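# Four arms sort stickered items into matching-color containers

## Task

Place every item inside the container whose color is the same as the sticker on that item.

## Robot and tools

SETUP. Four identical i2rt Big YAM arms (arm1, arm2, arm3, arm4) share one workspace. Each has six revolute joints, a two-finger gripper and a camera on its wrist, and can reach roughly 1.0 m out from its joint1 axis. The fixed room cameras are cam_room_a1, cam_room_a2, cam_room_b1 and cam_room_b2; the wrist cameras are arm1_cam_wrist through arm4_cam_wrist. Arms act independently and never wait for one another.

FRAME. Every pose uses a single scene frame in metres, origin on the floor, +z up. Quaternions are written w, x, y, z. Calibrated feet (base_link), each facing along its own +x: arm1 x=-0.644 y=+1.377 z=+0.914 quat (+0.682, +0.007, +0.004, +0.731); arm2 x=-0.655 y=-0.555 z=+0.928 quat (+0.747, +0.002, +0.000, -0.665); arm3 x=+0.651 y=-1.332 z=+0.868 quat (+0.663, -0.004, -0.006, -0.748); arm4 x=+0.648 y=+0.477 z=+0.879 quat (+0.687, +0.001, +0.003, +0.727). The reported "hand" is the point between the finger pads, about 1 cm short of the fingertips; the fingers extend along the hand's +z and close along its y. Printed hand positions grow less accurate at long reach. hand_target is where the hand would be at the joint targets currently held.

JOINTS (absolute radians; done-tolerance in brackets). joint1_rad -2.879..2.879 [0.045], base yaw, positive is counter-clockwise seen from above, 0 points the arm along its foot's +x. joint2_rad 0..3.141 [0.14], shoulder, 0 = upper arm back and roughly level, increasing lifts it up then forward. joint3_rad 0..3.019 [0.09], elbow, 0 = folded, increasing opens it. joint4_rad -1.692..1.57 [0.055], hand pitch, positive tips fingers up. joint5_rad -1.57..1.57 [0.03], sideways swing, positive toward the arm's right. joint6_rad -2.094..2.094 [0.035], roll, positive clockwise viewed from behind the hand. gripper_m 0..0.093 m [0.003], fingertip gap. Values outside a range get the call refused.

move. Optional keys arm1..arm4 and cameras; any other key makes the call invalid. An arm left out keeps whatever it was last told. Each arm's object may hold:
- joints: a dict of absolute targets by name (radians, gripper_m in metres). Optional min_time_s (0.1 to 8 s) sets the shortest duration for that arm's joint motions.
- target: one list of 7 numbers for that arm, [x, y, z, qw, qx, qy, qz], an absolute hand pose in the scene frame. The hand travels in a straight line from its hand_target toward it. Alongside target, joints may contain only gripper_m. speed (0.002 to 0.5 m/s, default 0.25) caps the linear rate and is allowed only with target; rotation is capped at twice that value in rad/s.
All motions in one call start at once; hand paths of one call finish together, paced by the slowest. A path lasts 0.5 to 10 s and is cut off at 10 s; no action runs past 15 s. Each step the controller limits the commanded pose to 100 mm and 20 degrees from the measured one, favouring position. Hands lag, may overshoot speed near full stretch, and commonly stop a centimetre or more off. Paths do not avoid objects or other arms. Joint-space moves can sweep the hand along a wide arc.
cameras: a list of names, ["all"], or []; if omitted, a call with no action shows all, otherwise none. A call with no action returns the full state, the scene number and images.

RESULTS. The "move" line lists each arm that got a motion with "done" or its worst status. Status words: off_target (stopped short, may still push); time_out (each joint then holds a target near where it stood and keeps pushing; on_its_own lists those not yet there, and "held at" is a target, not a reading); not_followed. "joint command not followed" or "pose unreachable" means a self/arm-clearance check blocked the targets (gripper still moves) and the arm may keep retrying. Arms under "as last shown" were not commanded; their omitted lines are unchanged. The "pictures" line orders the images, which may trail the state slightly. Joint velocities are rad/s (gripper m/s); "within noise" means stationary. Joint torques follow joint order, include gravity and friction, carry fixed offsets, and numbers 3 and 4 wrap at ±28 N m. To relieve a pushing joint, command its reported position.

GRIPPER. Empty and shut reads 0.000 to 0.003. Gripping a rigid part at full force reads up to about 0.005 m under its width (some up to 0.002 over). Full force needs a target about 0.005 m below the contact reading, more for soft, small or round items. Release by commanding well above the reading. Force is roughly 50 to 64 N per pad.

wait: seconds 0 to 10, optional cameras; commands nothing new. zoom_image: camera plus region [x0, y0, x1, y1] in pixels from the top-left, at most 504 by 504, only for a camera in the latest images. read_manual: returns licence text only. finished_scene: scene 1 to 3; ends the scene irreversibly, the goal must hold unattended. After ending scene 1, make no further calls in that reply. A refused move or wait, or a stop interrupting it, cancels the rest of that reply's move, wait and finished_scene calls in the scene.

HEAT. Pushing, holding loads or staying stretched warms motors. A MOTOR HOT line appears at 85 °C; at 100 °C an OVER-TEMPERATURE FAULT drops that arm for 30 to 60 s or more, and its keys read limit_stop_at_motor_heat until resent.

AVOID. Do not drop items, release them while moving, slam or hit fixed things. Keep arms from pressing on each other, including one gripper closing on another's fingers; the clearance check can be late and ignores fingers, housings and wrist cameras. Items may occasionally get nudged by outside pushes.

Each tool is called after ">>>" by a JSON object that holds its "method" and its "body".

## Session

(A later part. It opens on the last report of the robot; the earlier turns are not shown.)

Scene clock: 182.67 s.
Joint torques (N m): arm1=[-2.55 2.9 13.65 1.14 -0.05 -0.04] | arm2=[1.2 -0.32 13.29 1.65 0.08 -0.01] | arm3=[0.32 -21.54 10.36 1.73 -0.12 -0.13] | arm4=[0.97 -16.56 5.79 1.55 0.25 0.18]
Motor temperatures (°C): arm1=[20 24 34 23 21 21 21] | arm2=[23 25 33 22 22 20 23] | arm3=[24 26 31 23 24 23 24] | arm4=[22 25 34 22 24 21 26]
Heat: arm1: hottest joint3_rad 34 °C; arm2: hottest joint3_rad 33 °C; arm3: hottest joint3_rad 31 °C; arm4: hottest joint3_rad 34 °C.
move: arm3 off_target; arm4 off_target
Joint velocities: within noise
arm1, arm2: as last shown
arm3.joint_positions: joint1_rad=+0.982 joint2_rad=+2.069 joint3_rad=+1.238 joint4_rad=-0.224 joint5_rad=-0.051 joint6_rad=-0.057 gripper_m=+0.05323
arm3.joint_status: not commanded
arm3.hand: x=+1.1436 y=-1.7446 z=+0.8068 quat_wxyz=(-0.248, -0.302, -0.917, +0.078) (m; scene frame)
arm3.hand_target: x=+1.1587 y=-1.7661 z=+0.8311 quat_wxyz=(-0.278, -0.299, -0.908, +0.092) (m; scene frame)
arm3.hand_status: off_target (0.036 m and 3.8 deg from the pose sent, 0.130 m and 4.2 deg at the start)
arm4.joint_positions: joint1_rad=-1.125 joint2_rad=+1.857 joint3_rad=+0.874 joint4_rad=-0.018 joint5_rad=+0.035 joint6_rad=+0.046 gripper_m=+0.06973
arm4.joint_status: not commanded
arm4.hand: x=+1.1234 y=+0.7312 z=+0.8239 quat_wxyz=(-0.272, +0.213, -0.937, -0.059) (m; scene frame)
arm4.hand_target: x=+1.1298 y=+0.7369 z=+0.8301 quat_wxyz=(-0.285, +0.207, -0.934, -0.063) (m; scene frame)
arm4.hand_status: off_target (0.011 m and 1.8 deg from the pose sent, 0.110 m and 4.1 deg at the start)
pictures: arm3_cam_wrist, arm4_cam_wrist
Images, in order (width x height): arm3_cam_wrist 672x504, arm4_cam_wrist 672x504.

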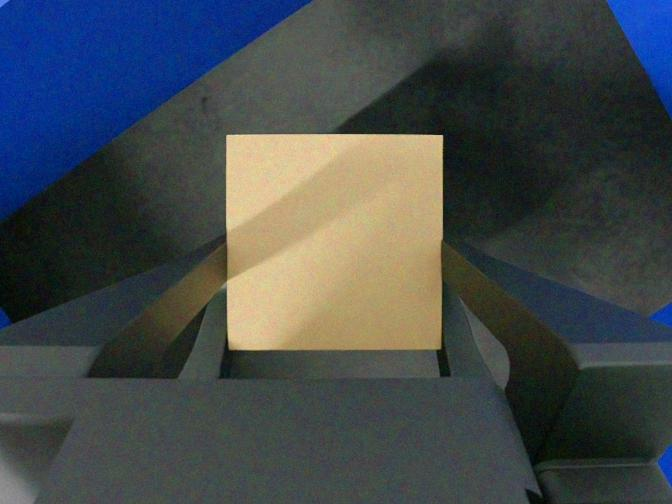

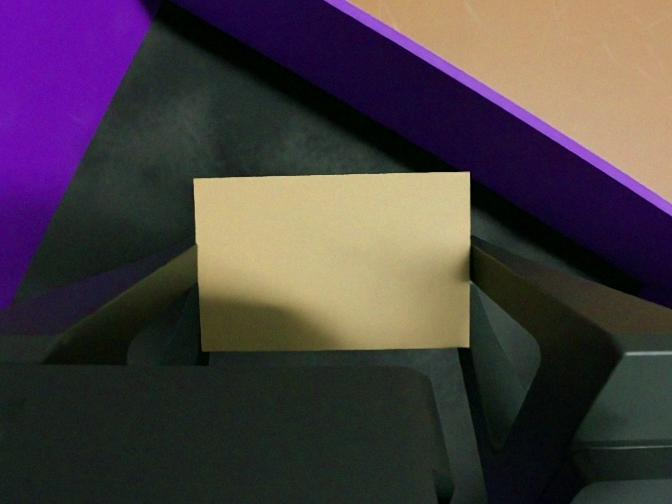

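>>> {"method": "move", "body": {"arm3": {"target":[1.160,-1.767,0.797,0.2777,0.2994,0.9082,-0.0916],"speed":0.12}, "arm4": {"target":[1.124,0.733,0.772,0.2855,-0.207,0.9336,0.0633],"speed":0.15}}}

>>> {"method": "move", "body": {"arm3": {"target":[1.160,-1.767,0.782,0.2777,0.2994,0.9082,-0.0916],"speed":0.06}, "arm4": {"target":[1.124,0.733,0.757,0.2855,-0.207,0.9336,0.0633],"speed":0.06}, "cameras": ["arm3_cam_wrist","arm4_cam_wrist"]}}

Scene clock: 193.03 s.
Joint torques (N m): arm1=[-2.26 3.14 13.79 1.21 -0.03 -0.06] | arm2=[1.26 -0.44 13.34 1.61 0.08 -0.01] | arm3=[0.38 -20.48 9.83 1.74 -0.11 -0.12] | arm4=[1.26 -16.56 4.59 1.5 0.23 0.16]
Motor temperatures (°C): arm1=[20 24 34 23 21 21 21] | arm2=[23 25 34 22 22 20 23] | arm3=[24 26 31 23 24 23 24] | arm4=[22 25 33 22 24 21 26]
Heat: arm1: hottest joint3_rad 34 °C; arm2: hottest joint3_rad 34 °C; arm3: hottest joint3_rad 31 °C; arm4: hottest joint3_rad 33 °C.
move: arm3 off_target; arm4 done
Joint velocities: within noise
arm1, arm2: as last shown
arm3.joint_positions: joint1_rad=+0.982 joint2_rad=+2.120 joint3_rad=+1.238 joint4_rad=-0.158 joint5_rad=-0.051 joint6_rad=-0.057 gripper_m=+0.05323
arm3.joint_status: not commanded
arm3.hand: x=+1.1463 y=-1.7472 z=+0.7834 quat_wxyz=(-0.255, -0.301, -0.915, +0.081) (m; scene frame)
arm3.hand_target: x=+1.1590 y=-1.7663 z=+0.7977 quat_wxyz=(-0.278, -0.299, -0.908, +0.092) (m; scene frame)
arm3.hand_status: off_target (0.028 m and 3.0 deg from the pose sent, 0.029 m and 3.8 deg at the start)
arm4.joint_positions: joint1_rad=-1.125 joint2_rad=+1.990 joint3_rad=+0.856 joint4_rad=+0.143 joint5_rad=+0.035 joint6_rad=+0.046 gripper_m=+0.06973
arm4.joint_status: not commanded
arm4.hand: x=+1.1197 y=+0.7291 z=+0.7711 quat_wxyz=(-0.277, +0.213, -0.935, -0.060) (m; scene frame)
arm4.hand_target: x=+1.1238 y=+0.7330 z=+0.7721 quat_wxyz=(-0.285, +0.207, -0.934, -0.063) (m; scene frame)
arm4.hand_status: done (0.006 m and 1.2 deg from the pose sent, 0.052 m and 1.8 deg at the start)
pictures: none

Scene clock: 194.00 s.
Joint torques (N m): arm1=[-2.55 3.14 13.71 1.21 -0.01 -0.03] | arm2=[1.2 -0.5 13.26 1.61 0.08 -0.02] | arm3=[0.38 -18.84 9.7 1.72 -0.1 -0.11] | arm4=[0.91 -15.97 4.77 1.69 0.24 0.19]
Motor temperatures (°C): arm1=[20 24 34 23 21 21 21] | arm2=[23 25 34 22 22 20 23] | arm3=[24 26 31 23 24 23 24] | arm4=[22 25 33 22 24 21 26]
Heat: arm1: hottest joint3_rad 34 °C; arm2: hottest joint3_rad 34 °C; arm3: hottest joint3_rad 31 °C; arm4: hottest joint3_rad 33 °C.
move: arm3 off_target; arm4 done
Joint velocities: within noise
arm1.joint_positions: joint1_rad=-2.249 joint2_rad=+0.652 joint3_rad=+1.382 joint4_rad=-1.491 joint5_rad=-0.017 joint6_rad=-0.024 gripper_m=+0.08996
arm1.joint_status: not commanded
arm1.hand: x=-0.4489 y=+1.2484 z=+1.4085 quat_wxyz=(-0.369, -0.262, -0.884, +0.116) (m; scene frame)
arm1.hand_target: x=-0.4556 y=+1.2506 z=+1.4298 quat_wxyz=(-0.387, -0.260, -0.876, +0.125) (m; scene frame)
arm1.hand_status: not commanded
arm2.joint_positions: joint1_rad=+0.917 joint2_rad=+0.656 joint3_rad=+1.384 joint4_rad=-1.486 joint5_rad=+0.004 joint6_rad=+0.013 gripper_m=+0.08993
arm2.joint_status: not commanded
arm2.hand: x=-0.4604 y=-0.6747 z=+1.4271 quat_wxyz=(-0.382, -0.251, -0.884, +0.103) (m; scene frame)
arm2.hand_target: x=-0.4676 y=-0.6693 z=+1.4469 quat_wxyz=(-0.398, -0.243, -0.878, +0.108) (m; scene frame)
arm2.hand_status: not commanded
arm3.joint_positions: joint1_rad=+0.982 joint2_rad=+2.131 joint3_rad=+1.240 joint4_rad=-0.126 joint5_rad=-0.051 joint6_rad=-0.057 gripper_m=+0.05323
arm3.joint_status: not commanded
arm3.hand: x=+1.1503 y=-1.7507 z=+0.7813 quat_wxyz=(-0.265, -0.300, -0.912, +0.085) (m; scene frame)
arm3.hand_target: x=+1.1593 y=-1.7666 z=+0.7825 quat_wxyz=(-0.278, -0.299, -0.908, +0.092) (m; scene frame)
arm3.hand_status: off_target (0.019 m and 1.7 deg from the pose sent, 0.024 m and 3.0 deg at the start)
arm4.joint_positions: joint1_rad=-1.125 joint2_rad=+2.018 joint3_rad=+0.856 joint4_rad=+0.178 joint5_rad=+0.035 joint6_rad=+0.046 gripper_m=+0.06973
arm4.joint_status: not commanded
arm4.hand: x=+1.1202 y=+0.7294 z=+0.7617 quat_wxyz=(-0.281, +0.212, -0.934, -0.061) (m; scene frame)
arm4.hand_target: x=+1.1238 y=+0.7329 z=+0.7571 quat_wxyz=(-0.285, +0.207, -0.934, -0.063) (m; scene frame)
arm4.hand_status: done (0.007 m and 0.9 deg from the pose sent, 0.015 m and 1.2 deg at the start)
pictures: arm3_cam_wrist, arm4_cam_wrist
Images, in order (width x height): arm3_cam_wrist 672x504, arm4_cam_wrist 672x504.

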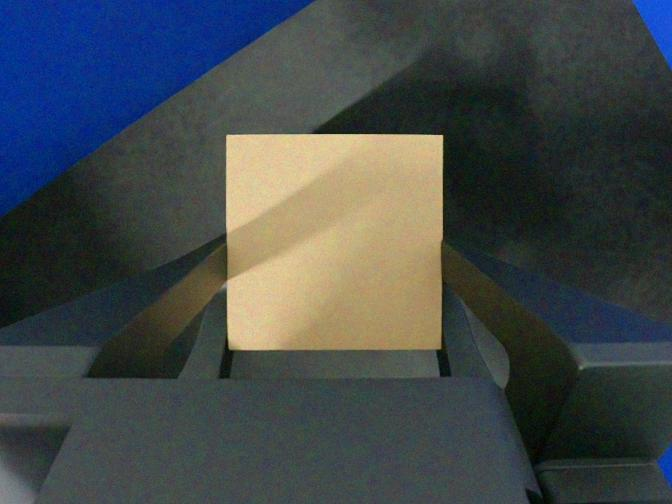

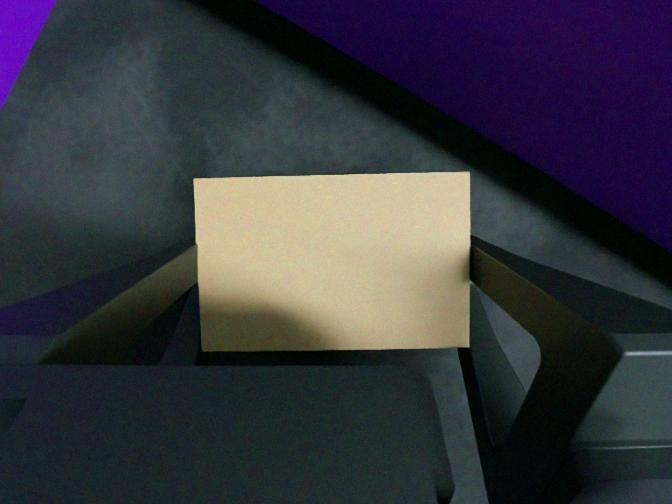

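>>> {"method": "move", "body": {"arm3": {"joints":{"gripper_m":0.09}}, "arm4": {"target":[1.124,0.733,0.742,0.2855,-0.207,0.9336,0.0633],"speed":0.06}, "cameras": ["arm3_cam_wrist","arm4_cam_wrist"]}}

>>> {"method": "move", "body": {"arm3": {"target":[1.05,-1.64,1.06,0.2777,0.2994,0.9082,-0.0916],"speed":0.25}, "arm4": {"joints":{"gripper_m":0.088}}, "cameras": ["arm3_cam_wrist","arm4_cam_wrist"]}}

>>> {"method": "move", "body": {"arm4": {"target":[1.04,0.69,1.04,0.2855,-0.207,0.9336,0.0633],"speed":0.25}, "cameras": ["arm4_cam_wrist","cam_room_a1","cam_room_a2","cam_room_b1","cam_room_b2"]}}

Scene clock: 201.23 s.
Joint torques (N m): arm1=[-2.49 2.84 13.64 1.07 -0.1 -0.03] | arm2=[1.14 -0.44 13.27 1.63 0.08 -0.01] | arm3=[0.56 -19.37 9.68 1.7 -0.1 -0.11] | arm4=[1.2 -15.33 5.01 1.54 0.23 0.14]
Motor temperatures (°C): arm1=[20 24 35 23 21 21 21] | arm2=[23 25 34 22 22 20 23] | arm3=[24 26 31 23 24 23 24] | arm4=[22 25 32 22 24 21 26]
Heat: arm1: hottest joint3_rad 35 °C; arm2: hottest joint3_rad 34 °C; arm3: hottest joint3_rad 31 °C; arm4: hottest joint3_rad 32 °C.
move: arm3 done; arm4 done
Joint velocities: within noise
arm1, arm2: as last shown
arm3.joint_positions: joint1_rad=+0.982 joint2_rad=+2.135 joint3_rad=+1.240 joint4_rad=-0.126 joint5_rad=-0.052 joint6_rad=-0.057 gripper_m=+0.08996
arm3.joint_status: all done
arm3.hand: x=+1.1496 y=-1.7500 z=+0.7784 quat_wxyz=(-0.263, -0.300, -0.913, +0.084) (m; scene frame)
arm3.hand_target: x=+1.1594 y=-1.7666 z=+0.7826 quat_wxyz=(-0.278, -0.299, -0.908, +0.092) (m; scene frame)
arm3.hand_status: not commanded
arm4.joint_positions: joint1_rad=-1.125 joint2_rad=+2.052 joint3_rad=+0.856 joint4_rad=+0.217 joint5_rad=+0.035 joint6_rad=+0.047 gripper_m=+0.06973
arm4.joint_status: not commanded
arm4.hand: x=+1.1199 y=+0.7292 z=+0.7497 quat_wxyz=(-0.283, +0.211, -0.934, -0.062) (m; scene frame)
arm4.hand_target: x=+1.1237 y=+0.7329 z=+0.7421 quat_wxyz=(-0.285, +0.207, -0.934, -0.063) (m; scene frame)
arm4.hand_status: done (0.010 m and 0.6 deg from the pose sent, 0.020 m and 0.9 deg at the start)
pictures: arm3_cam_wrist, arm4_cam_wrist
Images, in order (width x height): arm3_cam_wrist 672x504, arm4_cam_wrist 672x504.

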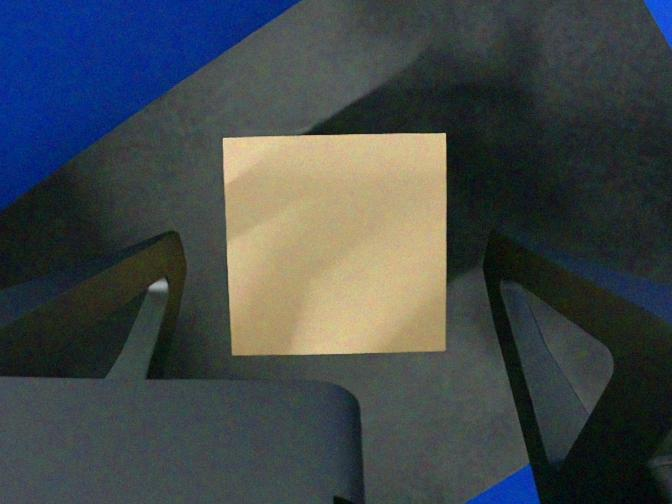

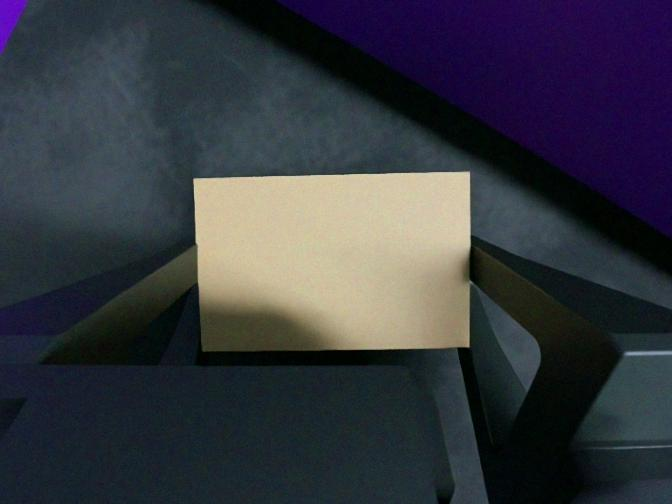

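Scene clock: 203.20 s.
Joint torques (N m): arm1=[-2.78 2.96 13.67 0.94 -0.1 -0.06] | arm2=[1.26 -0.5 13.3 1.62 0.09 -0.01] | arm3=[2.14 -10.87 9.66 0.83 0.1 0.03] | arm4=[1.26 -15.21 5.01 1.55 0.25 0.17]
Motor temperatures (°C): arm1=[20 24 35 23 21 21 21] | arm2=[23 25 34 22 22 20 23] | arm3=[24 26 31 23 24 23 24] | arm4=[22 25 32 22 24 21 26]
Heat: arm1: hottest joint3_rad 35 °C; arm2: hottest joint3_rad 34 °C; arm3: hottest joint3_rad 31 °C; arm4: hottest joint3_rad 32 °C.
move: arm3 done; arm4 done
Joint velocities: within noise
arm1, arm2: as last shown
arm3.joint_positions: joint1_rad=+1.008 joint2_rad=+1.344 joint3_rad=+1.030 joint4_rad=-0.659 joint5_rad=-0.029 joint6_rad=-0.030 gripper_m=+0.08996
arm3.joint_status: not commanded
arm3.hand: x=+1.0457 y=-1.6449 z=+1.0643 quat_wxyz=(-0.284, -0.301, -0.905, +0.096) (m; scene frame)
arm3.hand_target: x=+1.0500 y=-1.6400 z=+1.0600 quat_wxyz=(-0.278, -0.299, -0.908, +0.092) (m; scene frame)
arm3.hand_status: done (0.008 m and 0.9 deg from the pose sent, 0.318 m and 1.9 deg at the start)
arm4.joint_positions: joint1_rad=-1.125 joint2_rad=+2.052 joint3_rad=+0.856 joint4_rad=+0.217 joint5_rad=+0.035 joint6_rad=+0.047 gripper_m=+0.08791
arm4.joint_status: all done
arm4.hand: x=+1.1198 y=+0.7291 z=+0.7495 quat_wxyz=(-0.283, +0.211, -0.934, -0.062) (m; scene frame)
arm4.hand_target: x=+1.1237 y=+0.7329 z=+0.7422 quat_wxyz=(-0.285, +0.207, -0.934, -0.063) (m; scene frame)
arm4.hand_status: not commanded
pictures: arm3_cam_wrist, arm4_cam_wrist
Images, in order (width x height): arm3_cam_wrist 672x504, arm4_cam_wrist 672x504.

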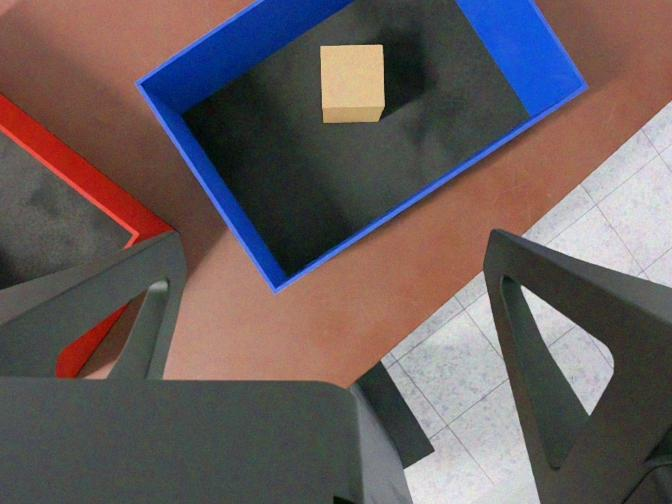

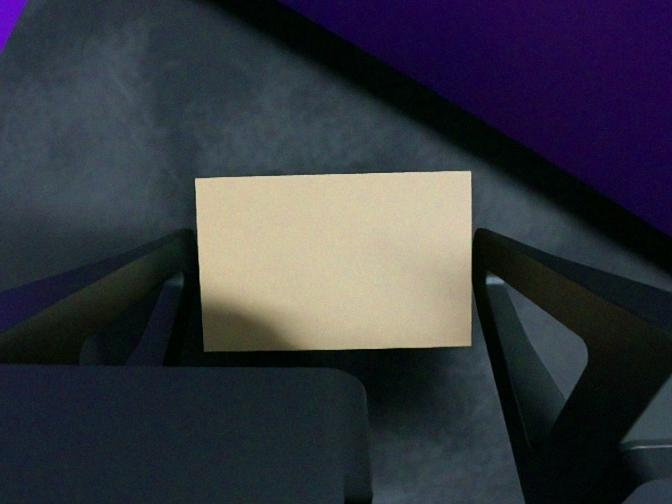

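Scene clock: 205.17 s.
Joint torques (N m): arm1=[-2.9 3.25 13.52 1.14 -0.08 -0.03] | arm2=[1.2 -0.44 13.29 1.62 0.08 -0.02] | arm3=[2.02 -10.99 9.63 0.87 0.11 0.02] | arm4=[1.32 -8.88 11.56 0.43 0.22 0.19]
Motor temperatures (°C): arm1=[20 24 35 23 21 21 21] | arm2=[23 25 34 22 22 20 23] | arm3=[24 26 31 23 24 23 24] | arm4=[22 25 32 22 24 21 26]
Heat: arm1: hottest joint3_rad 35 °C; arm2: hottest joint3_rad 34 °C; arm3: hottest joint3_rad 31 °C; arm4: hottest joint3_rad 32 °C.
move: arm4 off_target
Joint velocities: within noise
arm1, arm2, arm3: as last shown
arm4.joint_positions: joint1_rad=-1.121 joint2_rad=+1.200 joint3_rad=+0.785 joint4_rad=-0.585 joint5_rad=+0.039 joint6_rad=+0.052 gripper_m=+0.08791
arm4.joint_status: not commanded
arm4.hand: x=+1.0293 y=+0.6807 z=+1.0220 quat_wxyz=(-0.273, +0.211, -0.937, -0.058) (m; scene frame)
arm4.hand_target: x=+1.0394 y=+0.6897 z=+1.0402 quat_wxyz=(-0.286, +0.207, -0.933, -0.064) (m; scene frame)
arm4.hand_status: off_target (0.023 m and 1.7 deg from the pose sent, 0.304 m and 0.6 deg at the start)
pictures: arm4_cam_wrist, cam_room_a1, cam_room_a2, cam_room_b1, cam_room_b2
Images, in order (width x height): arm4_cam_wrist 672x504, cam_room_a1 672x504, cam_room_a2 672x504, cam_room_b1 672x504, cam_room_b2 672x504.

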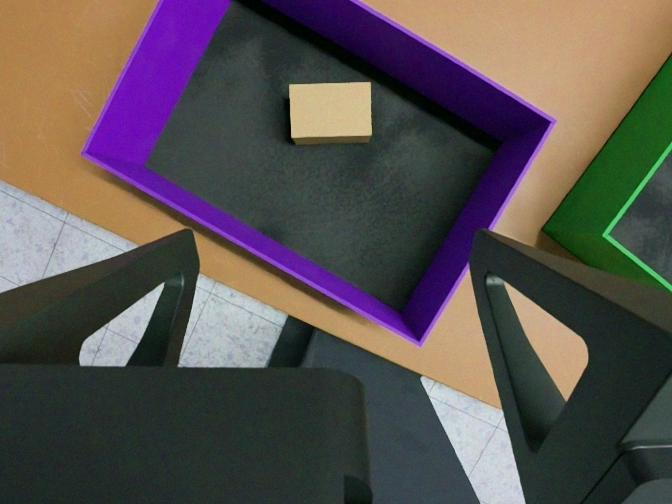

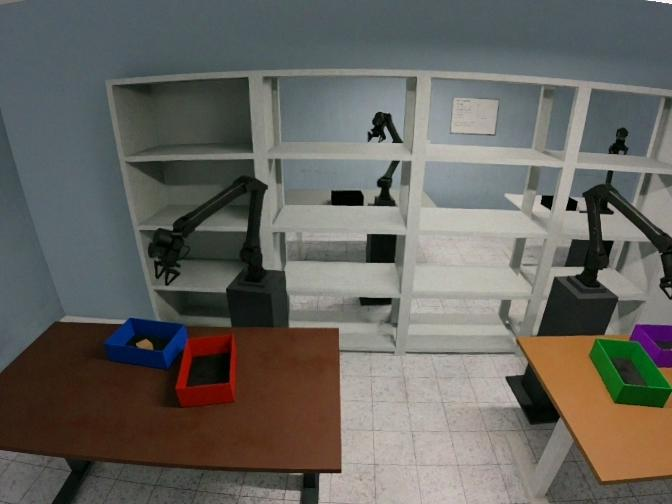

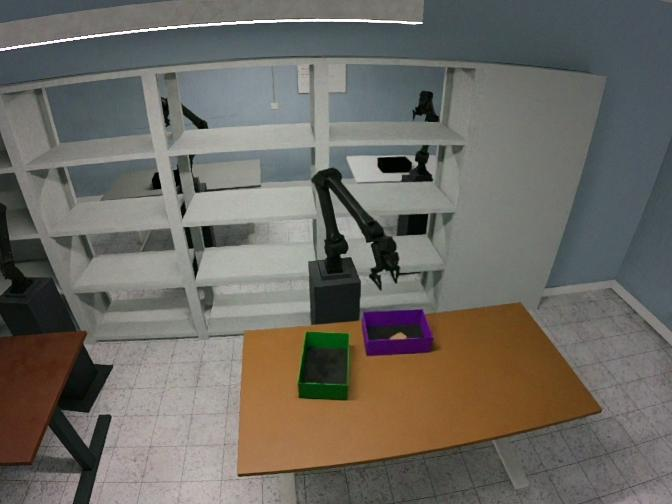

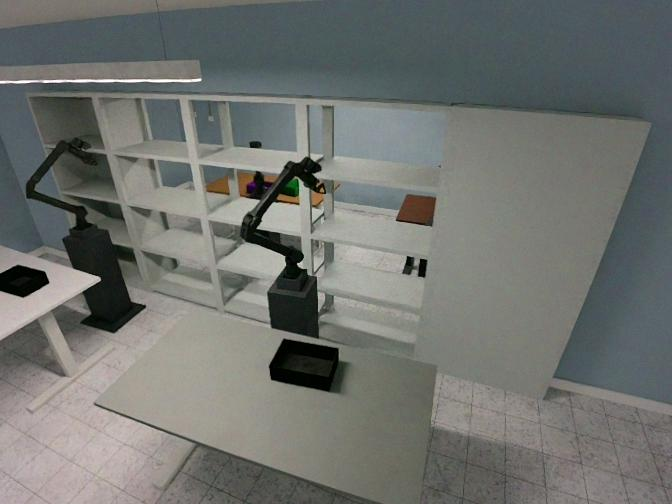

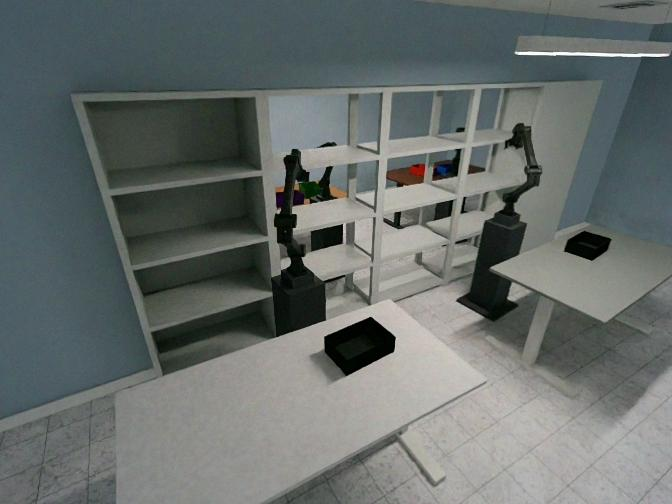

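>>> {"method": "finished_scene", "body": {"scene": 3}}

The scene is finished: the task was done.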